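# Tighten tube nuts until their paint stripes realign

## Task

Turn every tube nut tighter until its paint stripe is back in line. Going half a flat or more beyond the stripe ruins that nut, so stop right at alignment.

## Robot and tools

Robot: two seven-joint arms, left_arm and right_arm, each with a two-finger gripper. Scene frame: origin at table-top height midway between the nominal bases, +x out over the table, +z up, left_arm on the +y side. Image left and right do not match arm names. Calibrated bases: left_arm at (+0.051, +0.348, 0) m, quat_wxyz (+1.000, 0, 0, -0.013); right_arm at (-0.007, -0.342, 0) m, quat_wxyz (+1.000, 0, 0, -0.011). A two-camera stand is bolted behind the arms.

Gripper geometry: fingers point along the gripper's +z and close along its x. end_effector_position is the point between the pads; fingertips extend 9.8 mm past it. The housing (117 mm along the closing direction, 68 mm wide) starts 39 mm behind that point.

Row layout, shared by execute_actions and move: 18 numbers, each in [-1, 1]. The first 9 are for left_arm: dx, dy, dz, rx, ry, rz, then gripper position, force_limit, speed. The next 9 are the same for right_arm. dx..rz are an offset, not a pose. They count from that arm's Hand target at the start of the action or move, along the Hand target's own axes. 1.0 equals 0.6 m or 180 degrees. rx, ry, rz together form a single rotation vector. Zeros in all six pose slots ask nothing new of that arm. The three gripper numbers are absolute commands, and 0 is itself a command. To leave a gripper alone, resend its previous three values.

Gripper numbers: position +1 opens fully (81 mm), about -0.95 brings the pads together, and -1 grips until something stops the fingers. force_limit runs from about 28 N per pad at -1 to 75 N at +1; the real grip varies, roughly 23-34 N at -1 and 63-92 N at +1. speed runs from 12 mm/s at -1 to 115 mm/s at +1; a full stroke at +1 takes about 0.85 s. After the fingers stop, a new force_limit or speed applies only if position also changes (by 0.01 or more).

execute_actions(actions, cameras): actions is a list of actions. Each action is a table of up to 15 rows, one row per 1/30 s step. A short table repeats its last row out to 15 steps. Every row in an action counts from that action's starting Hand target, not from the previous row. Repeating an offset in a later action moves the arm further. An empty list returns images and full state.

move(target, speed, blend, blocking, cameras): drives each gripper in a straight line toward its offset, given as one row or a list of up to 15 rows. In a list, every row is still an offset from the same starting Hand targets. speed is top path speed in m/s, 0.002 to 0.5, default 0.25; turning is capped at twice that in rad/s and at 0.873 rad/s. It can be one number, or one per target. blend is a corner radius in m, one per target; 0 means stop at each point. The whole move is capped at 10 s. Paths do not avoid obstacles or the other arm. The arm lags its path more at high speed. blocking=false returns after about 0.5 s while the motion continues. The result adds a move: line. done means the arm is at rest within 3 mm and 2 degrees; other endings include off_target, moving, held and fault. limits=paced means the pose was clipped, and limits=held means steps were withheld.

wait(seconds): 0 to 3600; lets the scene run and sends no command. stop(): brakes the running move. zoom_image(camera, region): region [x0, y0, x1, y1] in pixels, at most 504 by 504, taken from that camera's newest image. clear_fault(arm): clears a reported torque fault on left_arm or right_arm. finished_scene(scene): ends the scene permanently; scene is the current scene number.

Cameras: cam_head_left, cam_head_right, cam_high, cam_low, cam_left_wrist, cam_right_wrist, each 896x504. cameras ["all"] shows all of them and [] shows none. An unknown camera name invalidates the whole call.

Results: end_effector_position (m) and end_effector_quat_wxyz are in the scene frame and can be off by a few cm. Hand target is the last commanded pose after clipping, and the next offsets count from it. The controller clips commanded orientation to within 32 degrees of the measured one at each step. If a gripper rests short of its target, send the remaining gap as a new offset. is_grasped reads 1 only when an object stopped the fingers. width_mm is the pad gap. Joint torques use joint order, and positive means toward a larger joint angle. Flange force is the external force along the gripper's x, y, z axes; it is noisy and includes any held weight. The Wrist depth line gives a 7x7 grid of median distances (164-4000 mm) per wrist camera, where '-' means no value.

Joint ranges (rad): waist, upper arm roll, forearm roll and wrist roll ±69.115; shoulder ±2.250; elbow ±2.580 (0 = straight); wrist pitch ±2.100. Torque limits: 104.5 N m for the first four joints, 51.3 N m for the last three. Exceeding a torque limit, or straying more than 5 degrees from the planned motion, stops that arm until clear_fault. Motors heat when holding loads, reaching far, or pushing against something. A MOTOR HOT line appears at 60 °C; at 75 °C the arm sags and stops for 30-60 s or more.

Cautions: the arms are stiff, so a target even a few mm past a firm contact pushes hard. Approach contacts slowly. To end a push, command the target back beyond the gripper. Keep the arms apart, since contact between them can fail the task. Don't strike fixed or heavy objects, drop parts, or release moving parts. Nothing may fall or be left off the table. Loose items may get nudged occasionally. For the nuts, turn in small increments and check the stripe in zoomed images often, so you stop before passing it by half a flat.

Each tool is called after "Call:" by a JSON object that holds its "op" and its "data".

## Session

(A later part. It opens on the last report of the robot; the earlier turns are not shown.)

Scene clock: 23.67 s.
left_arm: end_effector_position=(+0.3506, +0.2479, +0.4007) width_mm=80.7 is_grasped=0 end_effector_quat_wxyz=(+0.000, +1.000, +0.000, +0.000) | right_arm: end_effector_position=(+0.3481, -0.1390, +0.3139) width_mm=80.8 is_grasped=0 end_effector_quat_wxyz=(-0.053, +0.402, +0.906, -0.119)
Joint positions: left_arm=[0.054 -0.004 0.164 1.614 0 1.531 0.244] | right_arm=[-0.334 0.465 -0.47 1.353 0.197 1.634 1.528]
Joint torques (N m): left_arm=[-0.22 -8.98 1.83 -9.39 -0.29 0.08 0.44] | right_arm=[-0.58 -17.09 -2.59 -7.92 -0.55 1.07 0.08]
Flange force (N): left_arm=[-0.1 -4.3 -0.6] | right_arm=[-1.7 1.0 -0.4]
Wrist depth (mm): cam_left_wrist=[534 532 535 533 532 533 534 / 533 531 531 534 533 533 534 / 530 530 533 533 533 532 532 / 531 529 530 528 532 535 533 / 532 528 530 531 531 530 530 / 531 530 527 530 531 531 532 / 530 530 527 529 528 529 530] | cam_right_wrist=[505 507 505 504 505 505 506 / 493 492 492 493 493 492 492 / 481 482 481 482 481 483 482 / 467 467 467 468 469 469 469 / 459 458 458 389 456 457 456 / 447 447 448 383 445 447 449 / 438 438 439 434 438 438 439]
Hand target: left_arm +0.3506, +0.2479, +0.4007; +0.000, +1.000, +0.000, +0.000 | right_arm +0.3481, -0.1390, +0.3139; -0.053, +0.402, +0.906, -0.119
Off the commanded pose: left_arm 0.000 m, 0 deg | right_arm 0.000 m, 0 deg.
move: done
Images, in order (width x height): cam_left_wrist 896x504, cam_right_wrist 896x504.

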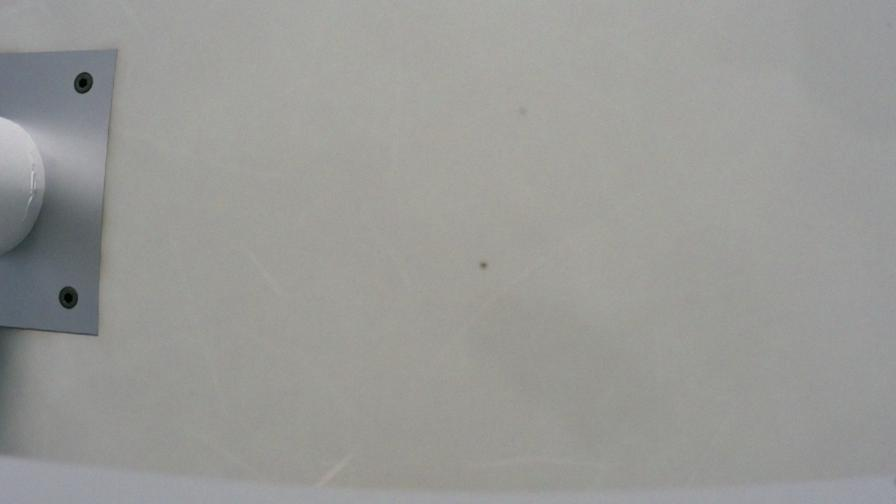

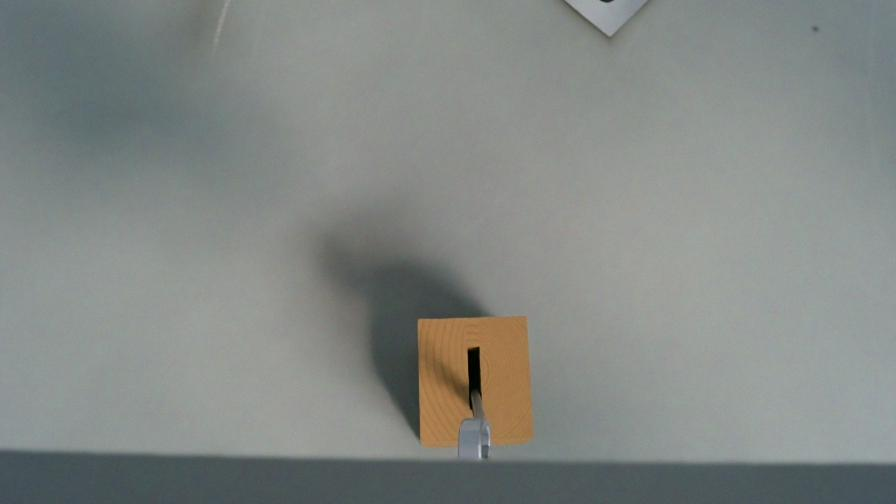

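Call:
{"op": "move", "data": {"target": [0,0,0,0,0,0,0.992,1,1,0,0,0.2167,0,0,0,0.994,1,1], "cameras": ["cam_right_wrist","cam_head_left","cam_head_right","cam_high","cam_low"]}}

Call:
{"op": "zoom_image", "data": {"camera": "cam_head_left", "region": [530, 290, 680, 420]}}

Call:
{"op": "zoom_image", "data": {"camera": "cam_low", "region": [400, 180, 500, 310]}}

Call:
{"op": "zoom_image", "data": {"camera": "cam_head_right", "region": [530, 290, 680, 430]}}

Scene clock: 25.90 s.
left_arm: end_effector_position=(+0.3506, +0.2479, +0.4007) width_mm=80.7 is_grasped=0 end_effector_quat_wxyz=(+0.000, +1.000, +0.000, +0.000) | right_arm: end_effector_position=(+0.3231, -0.1616, +0.1883) width_mm=80.8 is_grasped=0 end_effector_quat_wxyz=(-0.053, +0.402, +0.906, -0.119)
Joint positions: left_arm=[0.054 -0.004 0.164 1.614 0 1.531 0.244] | right_arm=[-0.304 0.52 -0.461 1.708 0.241 1.237 1.478]
Joint torques (N m): left_arm=[-0.19 -8.92 1.65 -9.34 -0.26 0.03 0.43] | right_arm=[-0.62 -16.47 -2.75 -6.29 -0.58 1.06 0.05]
Flange force (N): left_arm=[-0.1 -4.0 -0.9] | right_arm=[-2.0 1.3 0.0]
Wrist depth (mm): cam_left_wrist=[533 531 531 530 537 532 534 / 531 533 533 531 532 534 532 / 529 533 533 533 533 531 534 / 530 530 530 530 532 533 530 / 527 531 530 532 534 529 530 / 531 530 530 530 530 528 531 / 531 528 527 530 531 530 528] | cam_right_wrist=[365 363 362 364 362 363 364 / 354 354 355 354 355 354 354 / 345 346 346 346 347 346 346 / 338 337 338 339 339 339 338 / 331 331 332 331 331 331 331 / 324 324 324 256 320 324 322 / 315 317 316 250 313 316 315]
Hand target: left_arm +0.3506, +0.2479, +0.4007; +0.000, +1.000, +0.000, +0.000 | right_arm +0.3231, -0.1616, +0.1883; -0.053, +0.402, +0.906, -0.119
Off the commanded pose: left_arm 0.000 m, 0 deg | right_arm 0.000 m, 0 deg.
move: done
Images, in order (width x height): cam_head_left 896x504, cam_head_right 896x504, cam_high 896x504, cam_low 896x504, cam_right_wrist 896x504.

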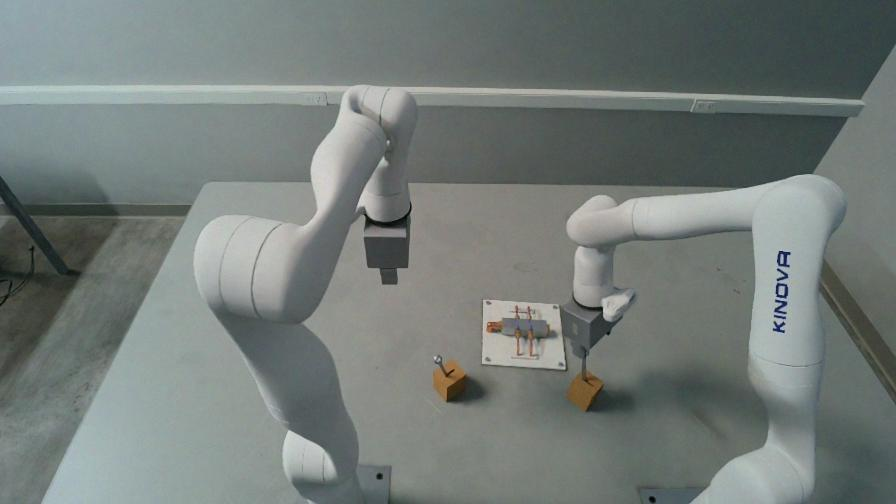

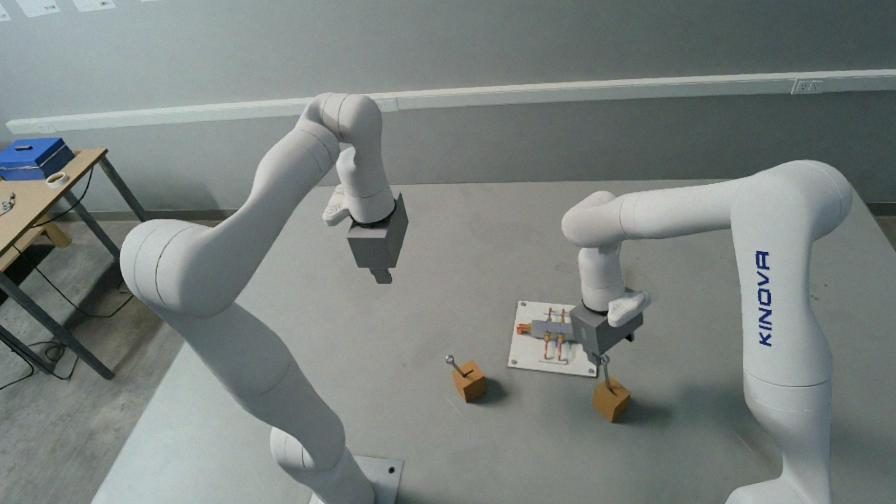

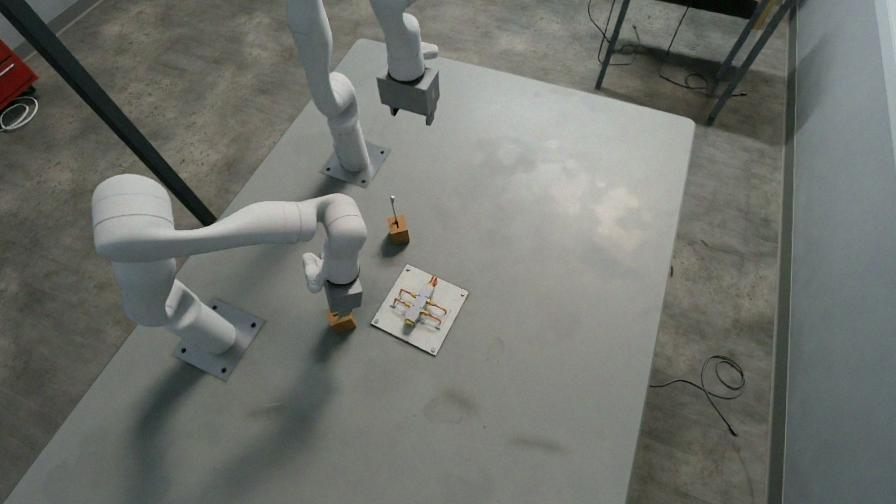

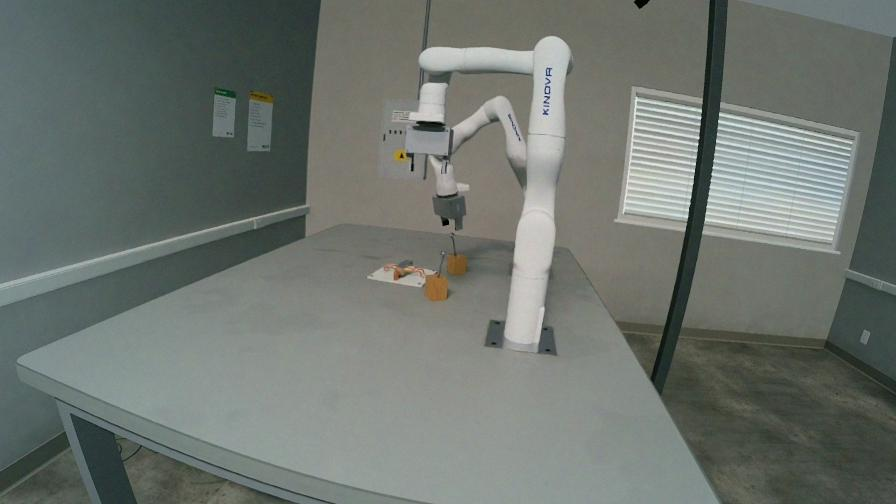

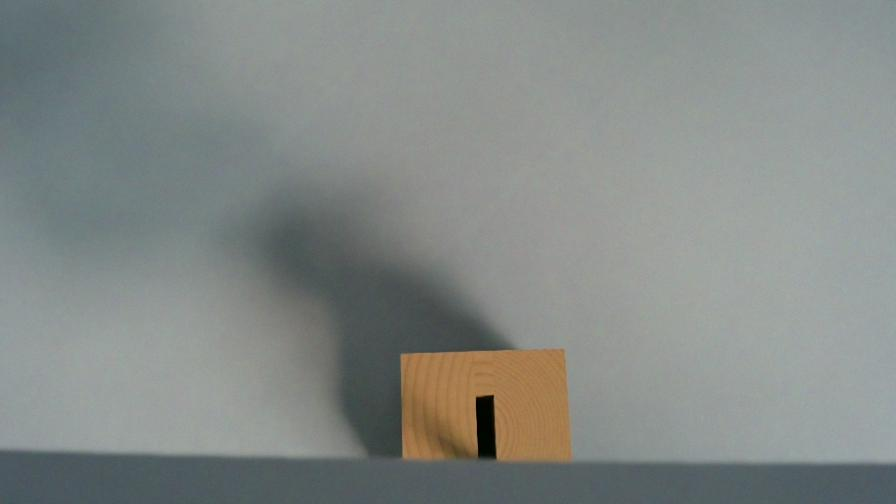

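Scaled by 3.360 from the camera's image (finer frame: 1280x720).

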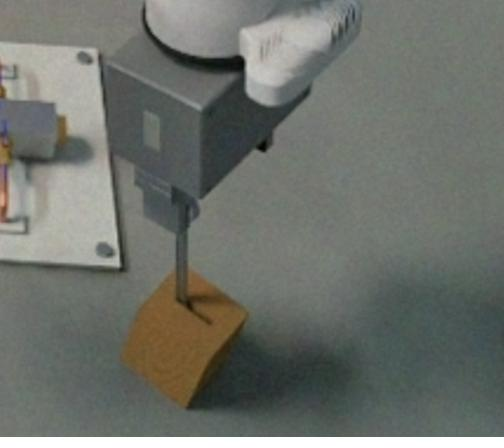

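Scaled by 3.877 from the camera's image (finer frame: 1280x720).

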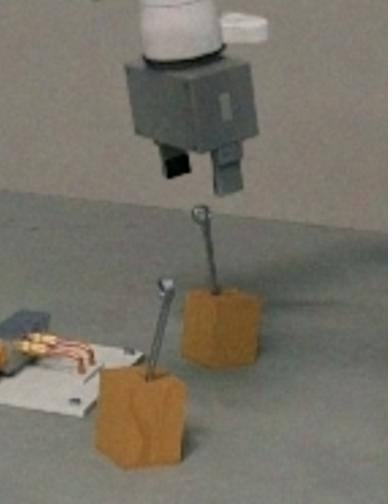

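Scaled by 3.360 from the camera's image (finer frame: 1280x720).

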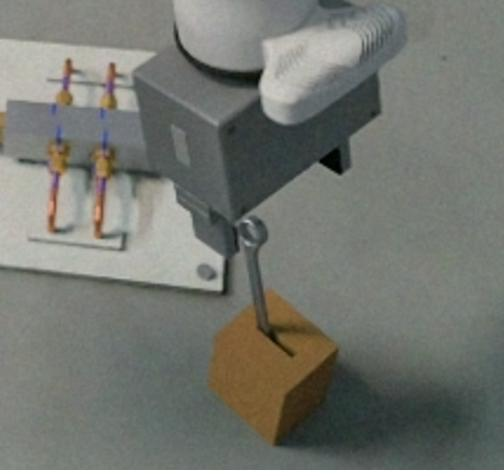

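Call:
{"op": "move", "data": {"target": [0,0,0,0,0,0,0.992,1,1,0,0,0.105,0,0,0,0.994,1,1], "cameras": ["cam_right_wrist","cam_head_left","cam_head_right","cam_low"], "speed": 0.12}}

Call:
{"op": "zoom_image", "data": {"camera": "cam_head_left", "region": [530, 310, 630, 420]}}

Call:
{"op": "zoom_image", "data": {"camera": "cam_low", "region": [420, 220, 490, 290]}}

Call:
{"op": "zoom_image", "data": {"camera": "cam_head_right", "region": [550, 320, 650, 430]}}

Scene clock: 27.40 s.
left_arm: end_effector_position=(+0.3506, +0.2479, +0.4007) width_mm=80.7 is_grasped=0 end_effector_quat_wxyz=(+0.000, +1.000, +0.000, +0.000) | right_arm: end_effector_position=(+0.3110, -0.1725, +0.1274) width_mm=80.8 is_grasped=0 end_effector_quat_wxyz=(-0.053, +0.402, +0.906, -0.119)
Joint positions: left_arm=[0.054 -0.004 0.164 1.614 0 1.531 0.244] | right_arm=[-0.31 0.59 -0.44 1.837 0.29 1.048 1.434]
Joint torques (N m): left_arm=[-0.15 -8.94 1.76 -9.3 -0.3 0.1 0.39] | right_arm=[-0.6 -16.44 -2.79 -5.12 -0.6 1.06 0.07]
Flange force (N): left_arm=[0.0 -4.1 -0.8] | right_arm=[-1.9 1.0 0.5]
Wrist depth (mm): cam_left_wrist=[530 532 533 535 534 534 534 / 530 532 534 532 531 532 532 / 534 533 532 533 532 534 531 / 528 530 533 533 533 532 533 / 529 530 532 531 534 531 533 / 529 530 531 527 528 532 531 / 529 527 529 531 530 528 532] | cam_right_wrist=[295 295 295 295 296 295 295 / 289 288 288 288 288 288 288 / 282 282 282 282 282 282 282 / 276 275 276 275 276 276 276 / 270 270 270 270 270 269 270 / 263 262 263 195 264 262 262 / 256 257 257 191 191 257 257]
Hand target: left_arm +0.3506, +0.2479, +0.4007; +0.000, +1.000, +0.000, +0.000 | right_arm +0.3110, -0.1726, +0.1274; -0.053, +0.402, +0.906, -0.119
Off the commanded pose: left_arm 0.000 m, 0 deg | right_arm 0.000 m, 0 deg.
move: done
Images, in order (width x height): cam_head_left 896x504, cam_head_right 896x504, cam_low 896x504, cam_right_wrist 896x504.

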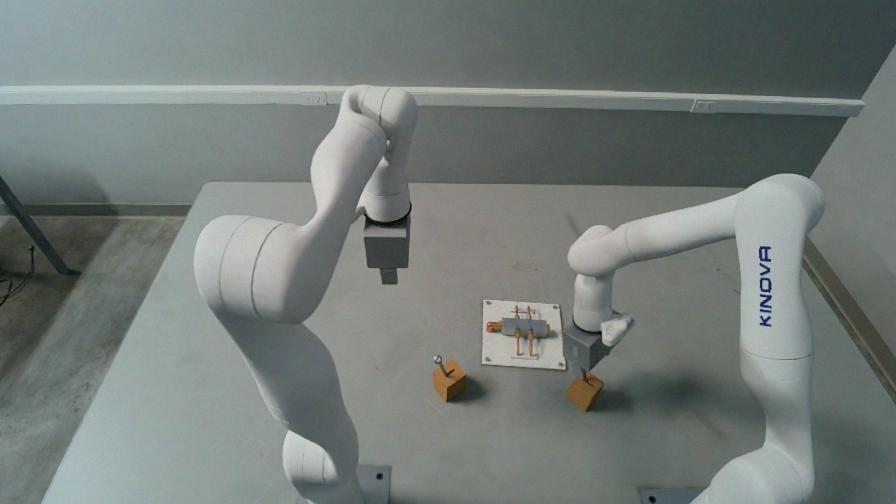

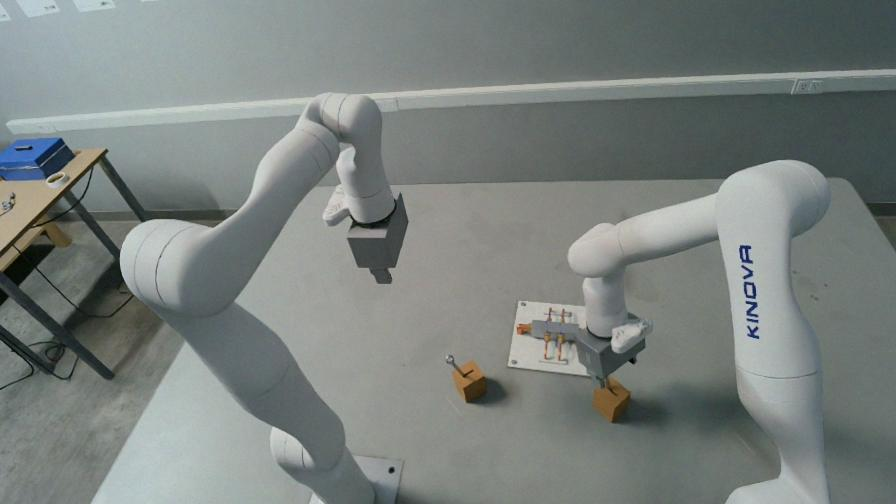

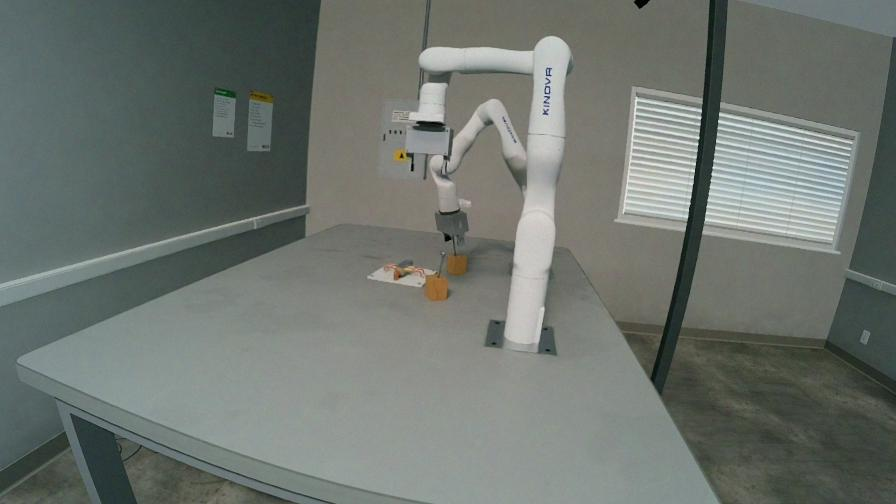

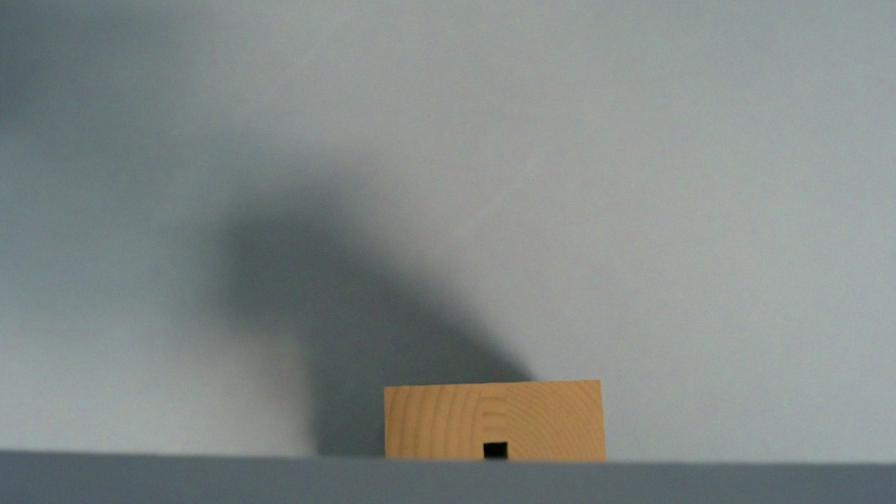

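Scaled by 4.582 from the camera's image (finer frame: 1280x720).

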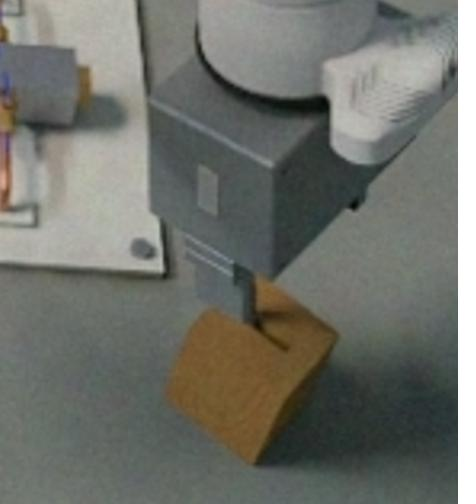

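Scaled by 7.200 from the camera's image (finer frame: 1280x720).

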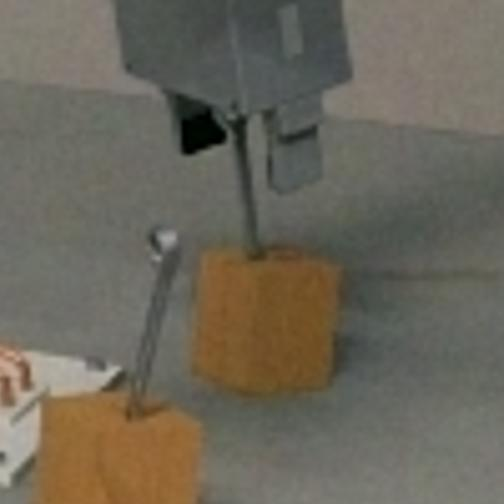

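Scaled by 4.582 from the camera's image (finer frame: 1280x720).

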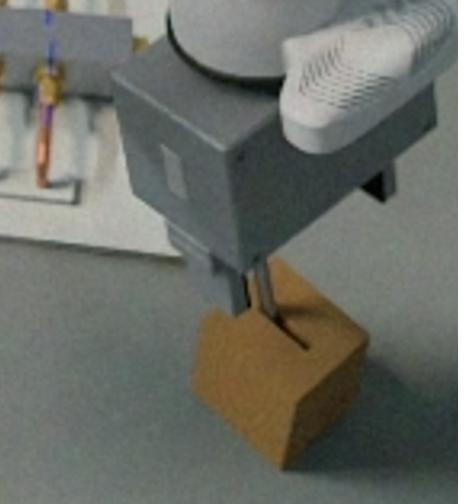

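Call:
{"op": "move", "data": {"target": [0,0,0,0,0,0,0.992,1,1,0,0,0,0,0,0,-0.4,-1,-0.6], "cameras": ["cam_low","cam_head_left","cam_head_right"]}}

Call:
{"op": "zoom_image", "data": {"camera": "cam_head_left", "region": [530, 310, 630, 420]}}

Call:
{"op": "zoom_image", "data": {"camera": "cam_low", "region": [420, 220, 490, 290]}}

Call:
{"op": "zoom_image", "data": {"camera": "cam_head_right", "region": [550, 320, 650, 430]}}

Scene clock: 30.03 s.
left_arm: end_effector_position=(+0.3506, +0.2479, +0.4007) width_mm=80.7 is_grasped=0 end_effector_quat_wxyz=(+0.000, +1.000, +0.000, +0.000) | right_arm: end_effector_position=(+0.3110, -0.1726, +0.1274) width_mm=22.9 is_grasped=0 end_effector_quat_wxyz=(-0.053, +0.402, +0.906, -0.119)
Joint positions: left_arm=[0.054 -0.004 0.164 1.614 0 1.531 0.244] | right_arm=[-0.31 0.59 -0.44 1.837 0.29 1.048 1.434]
Joint torques (N m): left_arm=[-0.21 -8.92 1.78 -9.28 -0.31 0.08 0.41] | right_arm=[-0.56 -16.44 -2.77 -5.12 -0.61 1.06 0.04]
Flange force (N): left_arm=[0.0 -4.1 -0.9] | right_arm=[-1.9 1.0 0.5]
Wrist depth (mm): cam_left_wrist=[533 533 533 532 535 533 533 / 531 533 533 531 532 533 530 / 531 533 532 530 534 532 532 / 532 533 528 530 531 530 531 / 529 530 530 530 531 532 531 / 528 529 533 528 527 532 528 / 530 531 530 529 530 528 529] | cam_right_wrist=[295 295 295 295 295 295 295 / 288 289 289 288 288 288 288 / 281 281 282 282 282 282 282 / 276 276 275 275 275 275 275 / 269 269 270 270 269 270 269 / 262 262 264 195 264 262 262 / 257 257 257 191 191 257 257]
Hand target: left_arm +0.3506, +0.2479, +0.4007; +0.000, +1.000, +0.000, +0.000 | right_arm +0.3110, -0.1726, +0.1274; -0.053, +0.402, +0.906, -0.119
Off the commanded pose: left_arm 0.000 m, 0 deg | right_arm 0.000 m, 0 deg.
move: done
Images, in order (width x height): cam_head_left 896x504, cam_head_right 896x504, cam_low 896x504.

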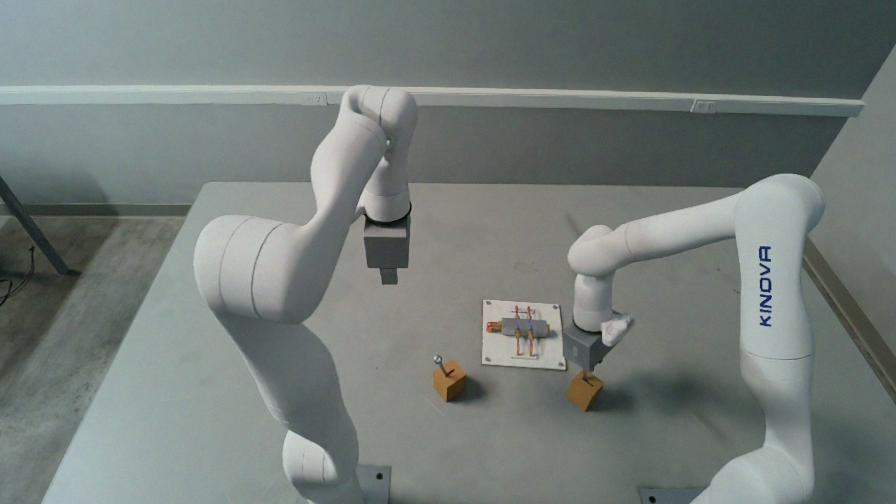

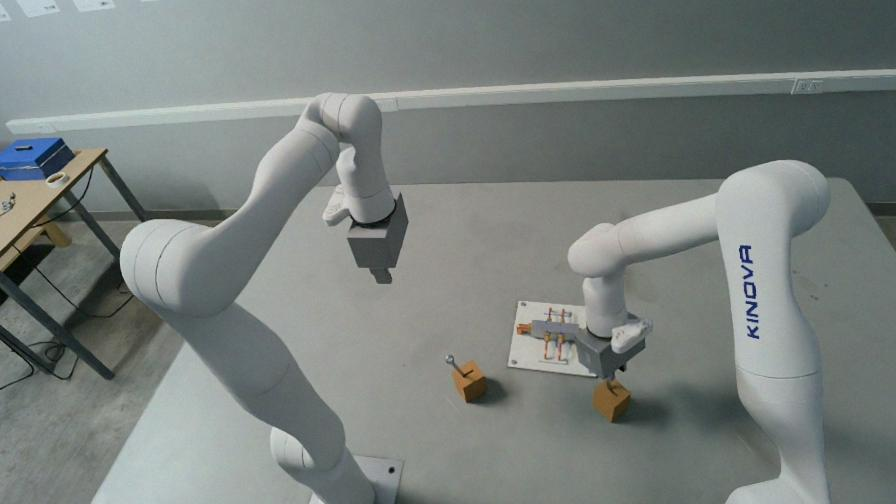

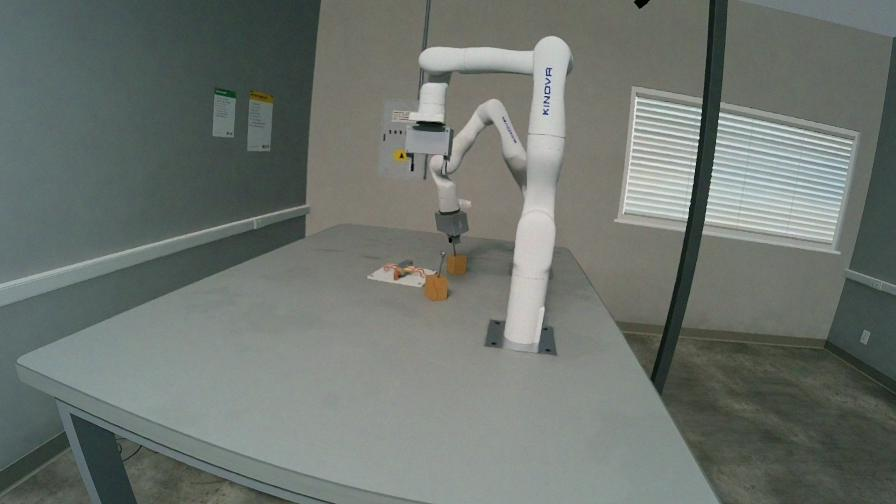

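Scaled by 4.582 from the camera's image (finer frame: 1280x720).

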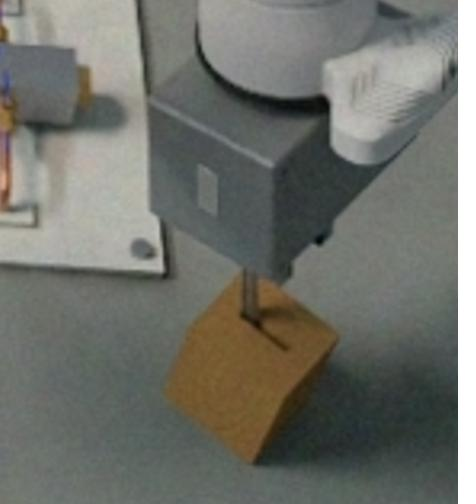

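Scaled by 7.200 from the camera's image (finer frame: 1280x720).

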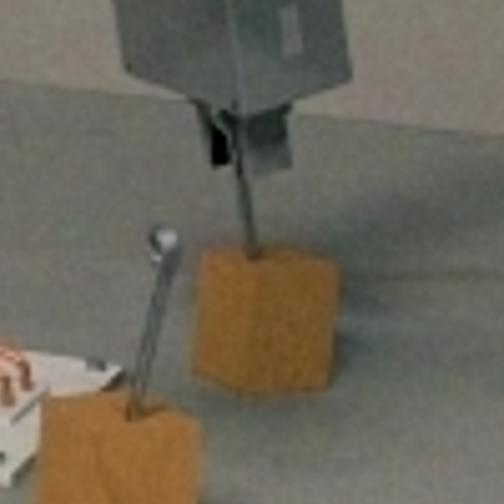

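Scaled by 4.582 from the camera's image (finer frame: 1280x720).

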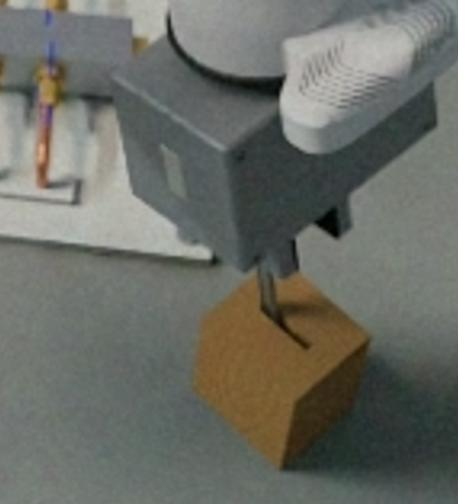

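Call:
{"op": "move", "data": {"target": [0,0,0,0,0,0,0.992,1,1,0,0,0,0,0,0,-1,-1,-1], "cameras": ["cam_low","cam_head_left","cam_head_right"]}}

Call:
{"op": "zoom_image", "data": {"camera": "cam_head_left", "region": [530, 310, 630, 420]}}

Call:
{"op": "zoom_image", "data": {"camera": "cam_low", "region": [420, 220, 490, 290]}}

Scene clock: 32.10 s.
left_arm: end_effector_position=(+0.3506, +0.2479, +0.4007) width_mm=80.7 is_grasped=0 end_effector_quat_wxyz=(+0.000, +1.000, +0.000, +0.000) | right_arm: end_effector_position=(+0.3110, -0.1726, +0.1274) width_mm=7.6 is_grasped=0 end_effector_quat_wxyz=(-0.053, +0.402, +0.906, -0.119)
Joint positions: left_arm=[0.054 -0.004 0.164 1.614 0 1.531 0.244] | right_arm=[-0.31 0.59 -0.44 1.837 0.29 1.048 1.434]
Joint torques (N m): left_arm=[-0.22 -8.93 1.67 -9.34 -0.25 0.08 0.42] | right_arm=[0.48 -12.08 -0.64 -3.35 0.77 0.37 -0.05]
Flange force (N): left_arm=[-0.1 -3.9 -0.7] | right_arm=[1.3 -2.2 -12.6]
Wrist depth (mm): cam_left_wrist=[533 535 535 533 533 531 535 / 531 532 531 533 532 534 535 / 530 530 535 533 532 533 533 / 530 530 531 530 531 530 533 / 530 530 530 532 532 531 531 / 529 531 530 529 529 531 529 / 529 527 528 529 532 528 529] | cam_right_wrist=[295 295 295 294 296 295 295 / 288 288 288 288 289 289 289 / 281 282 282 282 282 282 282 / 275 276 276 276 276 276 275 / 269 269 269 269 270 269 270 / 262 263 262 195 264 262 262 / 257 257 191 191 256 257 257]
Hand target: left_arm +0.3506, +0.2479, +0.4007; +0.000, +1.000, +0.000, +0.000 | right_arm +0.3110, -0.1726, +0.1274; -0.053, +0.402, +0.906, -0.119
Off the commanded pose: left_arm 0.000 m, 0 deg | right_arm 0.000 m, 0 deg.
move: done
Images, in order (width x height): cam_head_left 896x504, cam_head_right 896x504, cam_low 896x504.

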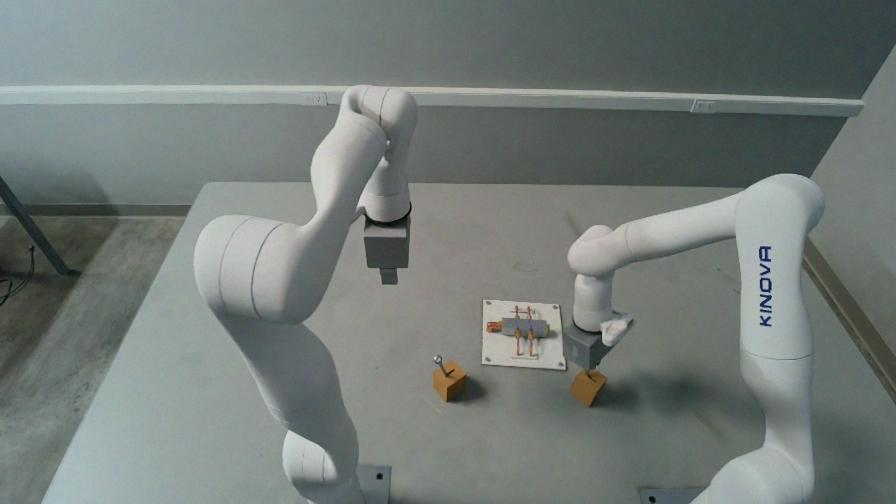

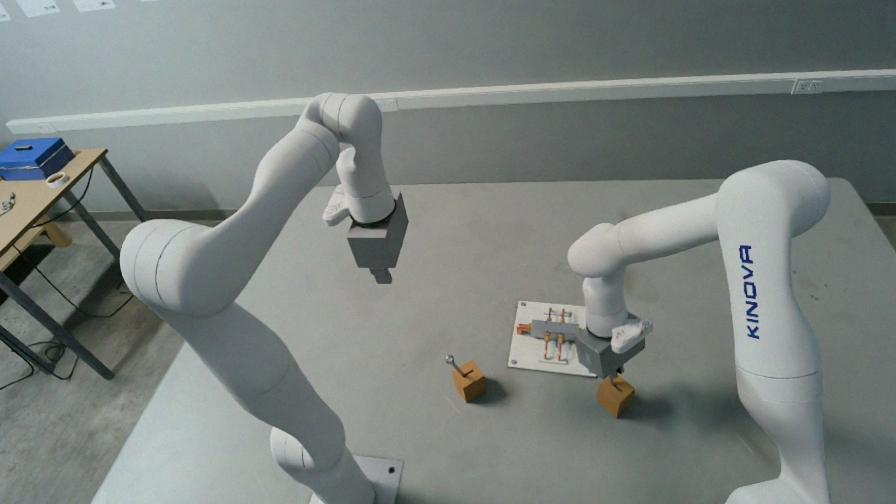

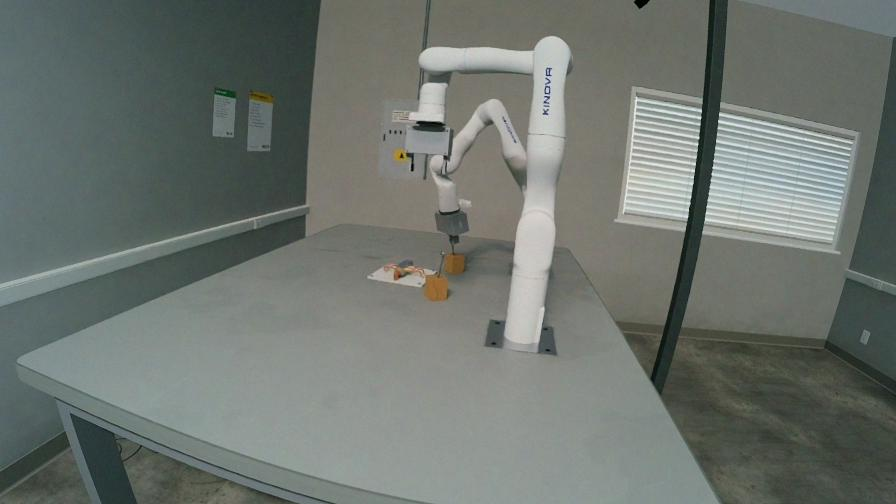

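Scaled by 4.582 from the camera's image (finer frame: 1280x720).

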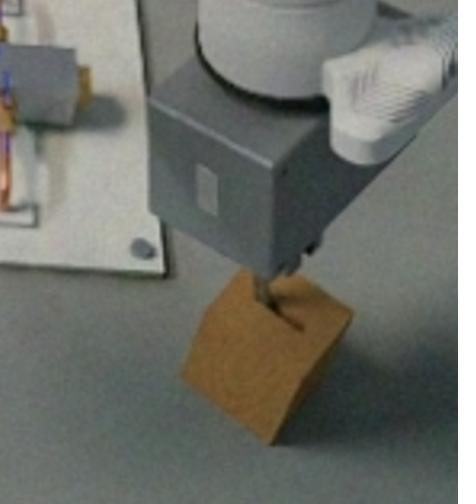

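Scaled by 7.200 from the camera's image (finer frame: 1280x720).

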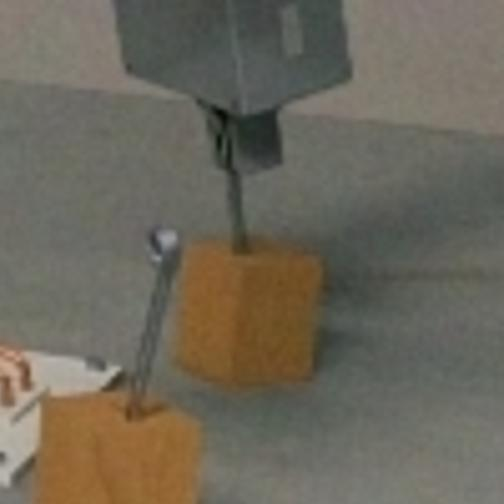

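Call:
{"op": "wait", "data": {"seconds": 0.5, "cameras": ["cam_right_wrist"]}}

Scene clock: 32.80 s.
left_arm: end_effector_position=(+0.3506, +0.2479, +0.4007) width_mm=80.7 is_grasped=0 end_effector_quat_wxyz=(+0.000, +1.000, +0.000, +0.000) | right_arm: end_effector_position=(+0.3110, -0.1726, +0.1274) width_mm=7.6 is_grasped=1 end_effector_quat_wxyz=(-0.053, +0.402, +0.906, -0.119)
Joint positions: left_arm=[0.054 -0.004 0.164 1.614 0 1.531 0.244] | right_arm=[-0.31 0.59 -0.44 1.837 0.29 1.048 1.434]
Joint torques (N m): left_arm=[-0.22 -8.89 1.72 -9.33 -0.27 0.09 0.44] | right_arm=[0.47 -12.06 -0.65 -3.32 0.8 0.37 -0.05]
Flange force (N): left_arm=[-0.2 -4.1 -0.8] | right_arm=[1.3 -2.2 -12.7]
Wrist depth (mm): cam_left_wrist=[533 532 534 532 534 534 533 / 529 532 531 531 533 533 534 / 532 529 531 533 532 531 531 / 528 531 532 531 531 533 533 / 529 527 529 530 530 530 530 / 527 530 531 529 531 532 529 / 530 527 528 529 529 528 529] | cam_right_wrist=[295 295 295 296 296 295 295 / 289 289 289 288 288 289 289 / 282 282 282 282 282 282 282 / 276 276 275 276 275 276 275 / 269 270 270 270 270 270 270 / 262 262 262 195 263 263 262 / 257 257 191 191 255 257 257]
Hand target: left_arm +0.3506, +0.2479, +0.4007; +0.000, +1.000, +0.000, +0.000 | right_arm +0.3110, -0.1726, +0.1274; -0.053, +0.402, +0.906, -0.119
Tool commands: left_gripper/position=+0.992 left_gripper/force_limit=+1.0 left_gripper/speed=+1.0 right_gripper/position=-1.0 right_gripper/force_limit=-1.0 right_gripper/speed=-1.0
Off the commanded pose: left_arm 0.000 m, 0 deg | right_arm 0.000 m, 0 deg.
wait: 0.50 s; at rest from the start

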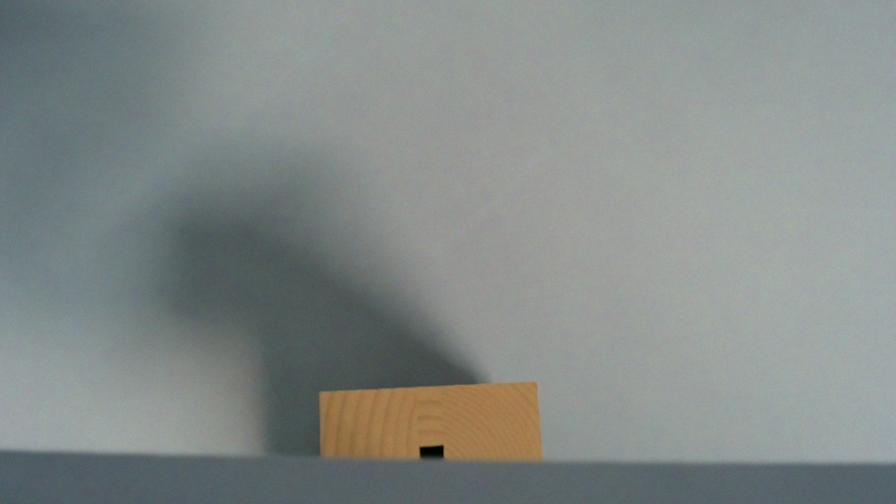

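Call:
{"op": "move", "data": {"target": [0,0,0,0,0,0,0.992,1,1,0,0,-0.05,0,0,0,-0.98,0,-1], "speed": 0.06, "cameras": ["cam_right_wrist","cam_low","cam_head_left"]}}

Call:
{"op": "zoom_image", "data": {"camera": "cam_head_left", "region": [530, 310, 630, 420]}}

Call:
{"op": "zoom_image", "data": {"camera": "cam_low", "region": [420, 220, 490, 290]}}

Scene clock: 34.40 s.
left_arm: end_effector_position=(+0.3506, +0.2479, +0.4007) width_mm=80.7 is_grasped=0 end_effector_quat_wxyz=(+0.000, +1.000, +0.000, +0.000) | right_arm: end_effector_position=(+0.3168, -0.1674, +0.1564) width_mm=5.6 is_grasped=1 end_effector_quat_wxyz=(-0.053, +0.402, +0.906, -0.119)
Joint positions: left_arm=[0.054 -0.004 0.164 1.614 0 1.531 0.244] | right_arm=[-0.306 0.554 -0.452 1.779 0.264 1.138 1.457]
Joint torques (N m): left_arm=[-0.15 -9 1.68 -9.33 -0.27 0.1 0.43] | right_arm=[-0.53 -16.77 -2.77 -5.83 -0.54 1.13 0.08]
Flange force (N): left_arm=[0.1 -4.1 -0.7] | right_arm=[-1.7 1.5 1.1]
Wrist depth (mm): cam_left_wrist=[533 533 534 533 533 534 533 / 530 531 533 533 533 533 532 / 530 532 530 534 531 533 533 / 529 530 534 533 530 533 529 / 529 532 530 533 529 532 531 / 530 529 531 530 530 531 530 / 530 529 529 530 530 528 531] | cam_right_wrist=[327 327 327 327 325 327 327 / 319 320 320 319 319 318 319 / 312 312 312 312 312 313 312 / 305 305 305 306 305 305 305 / 298 299 299 299 299 299 299 / 290 292 290 290 292 291 291 / 285 284 216 218 285 284 284]
Hand target: left_arm +0.3506, +0.2479, +0.4007; +0.000, +1.000, +0.000, +0.000 | right_arm +0.3168, -0.1673, +0.1564; -0.053, +0.402, +0.906, -0.119
Off the commanded pose: left_arm 0.000 m, 0 deg | right_arm 0.000 m, 0 deg.
move: done
Images, in order (width x height): cam_head_left 896x504, cam_low 896x504, cam_right_wrist 896x504.

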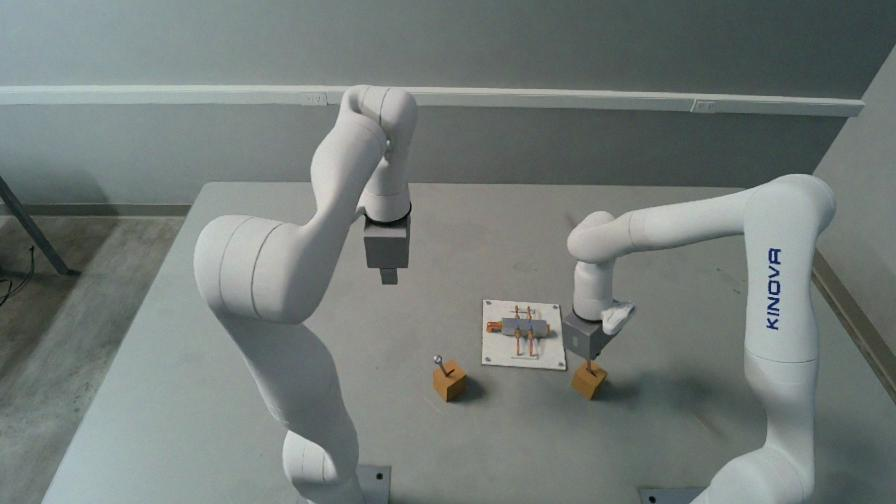

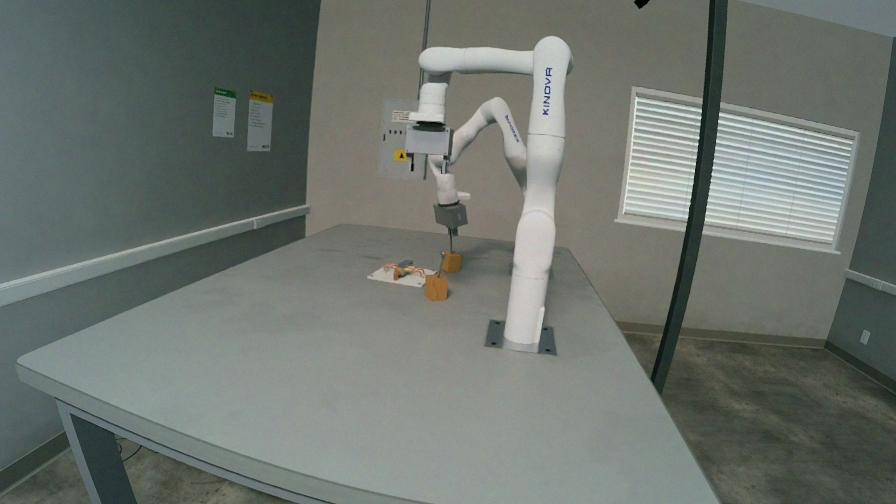

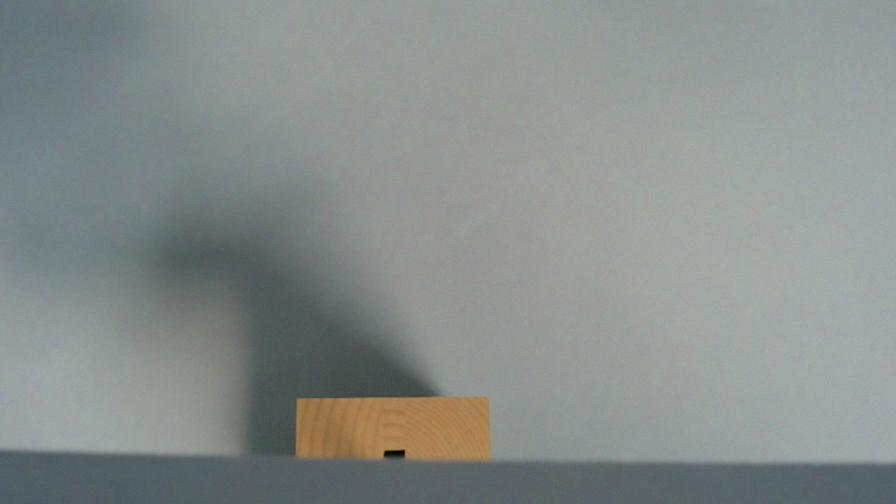

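Scaled by 4.582 from the camera's image (finer frame: 1280x720).

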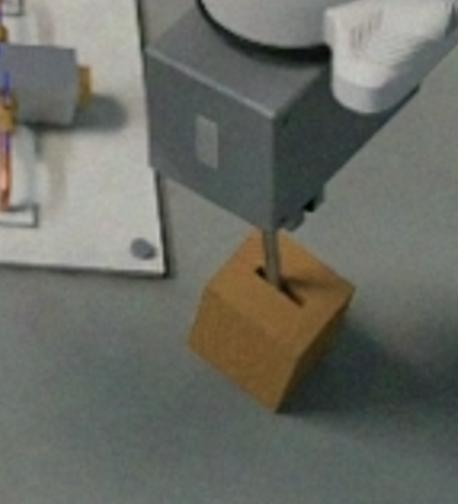

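Scaled by 7.200 from the camera's image (finer frame: 1280x720).

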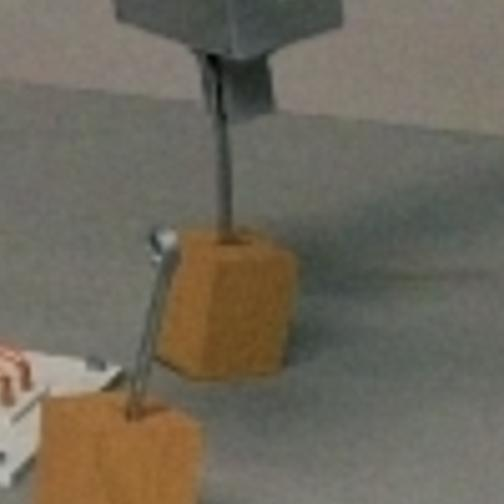

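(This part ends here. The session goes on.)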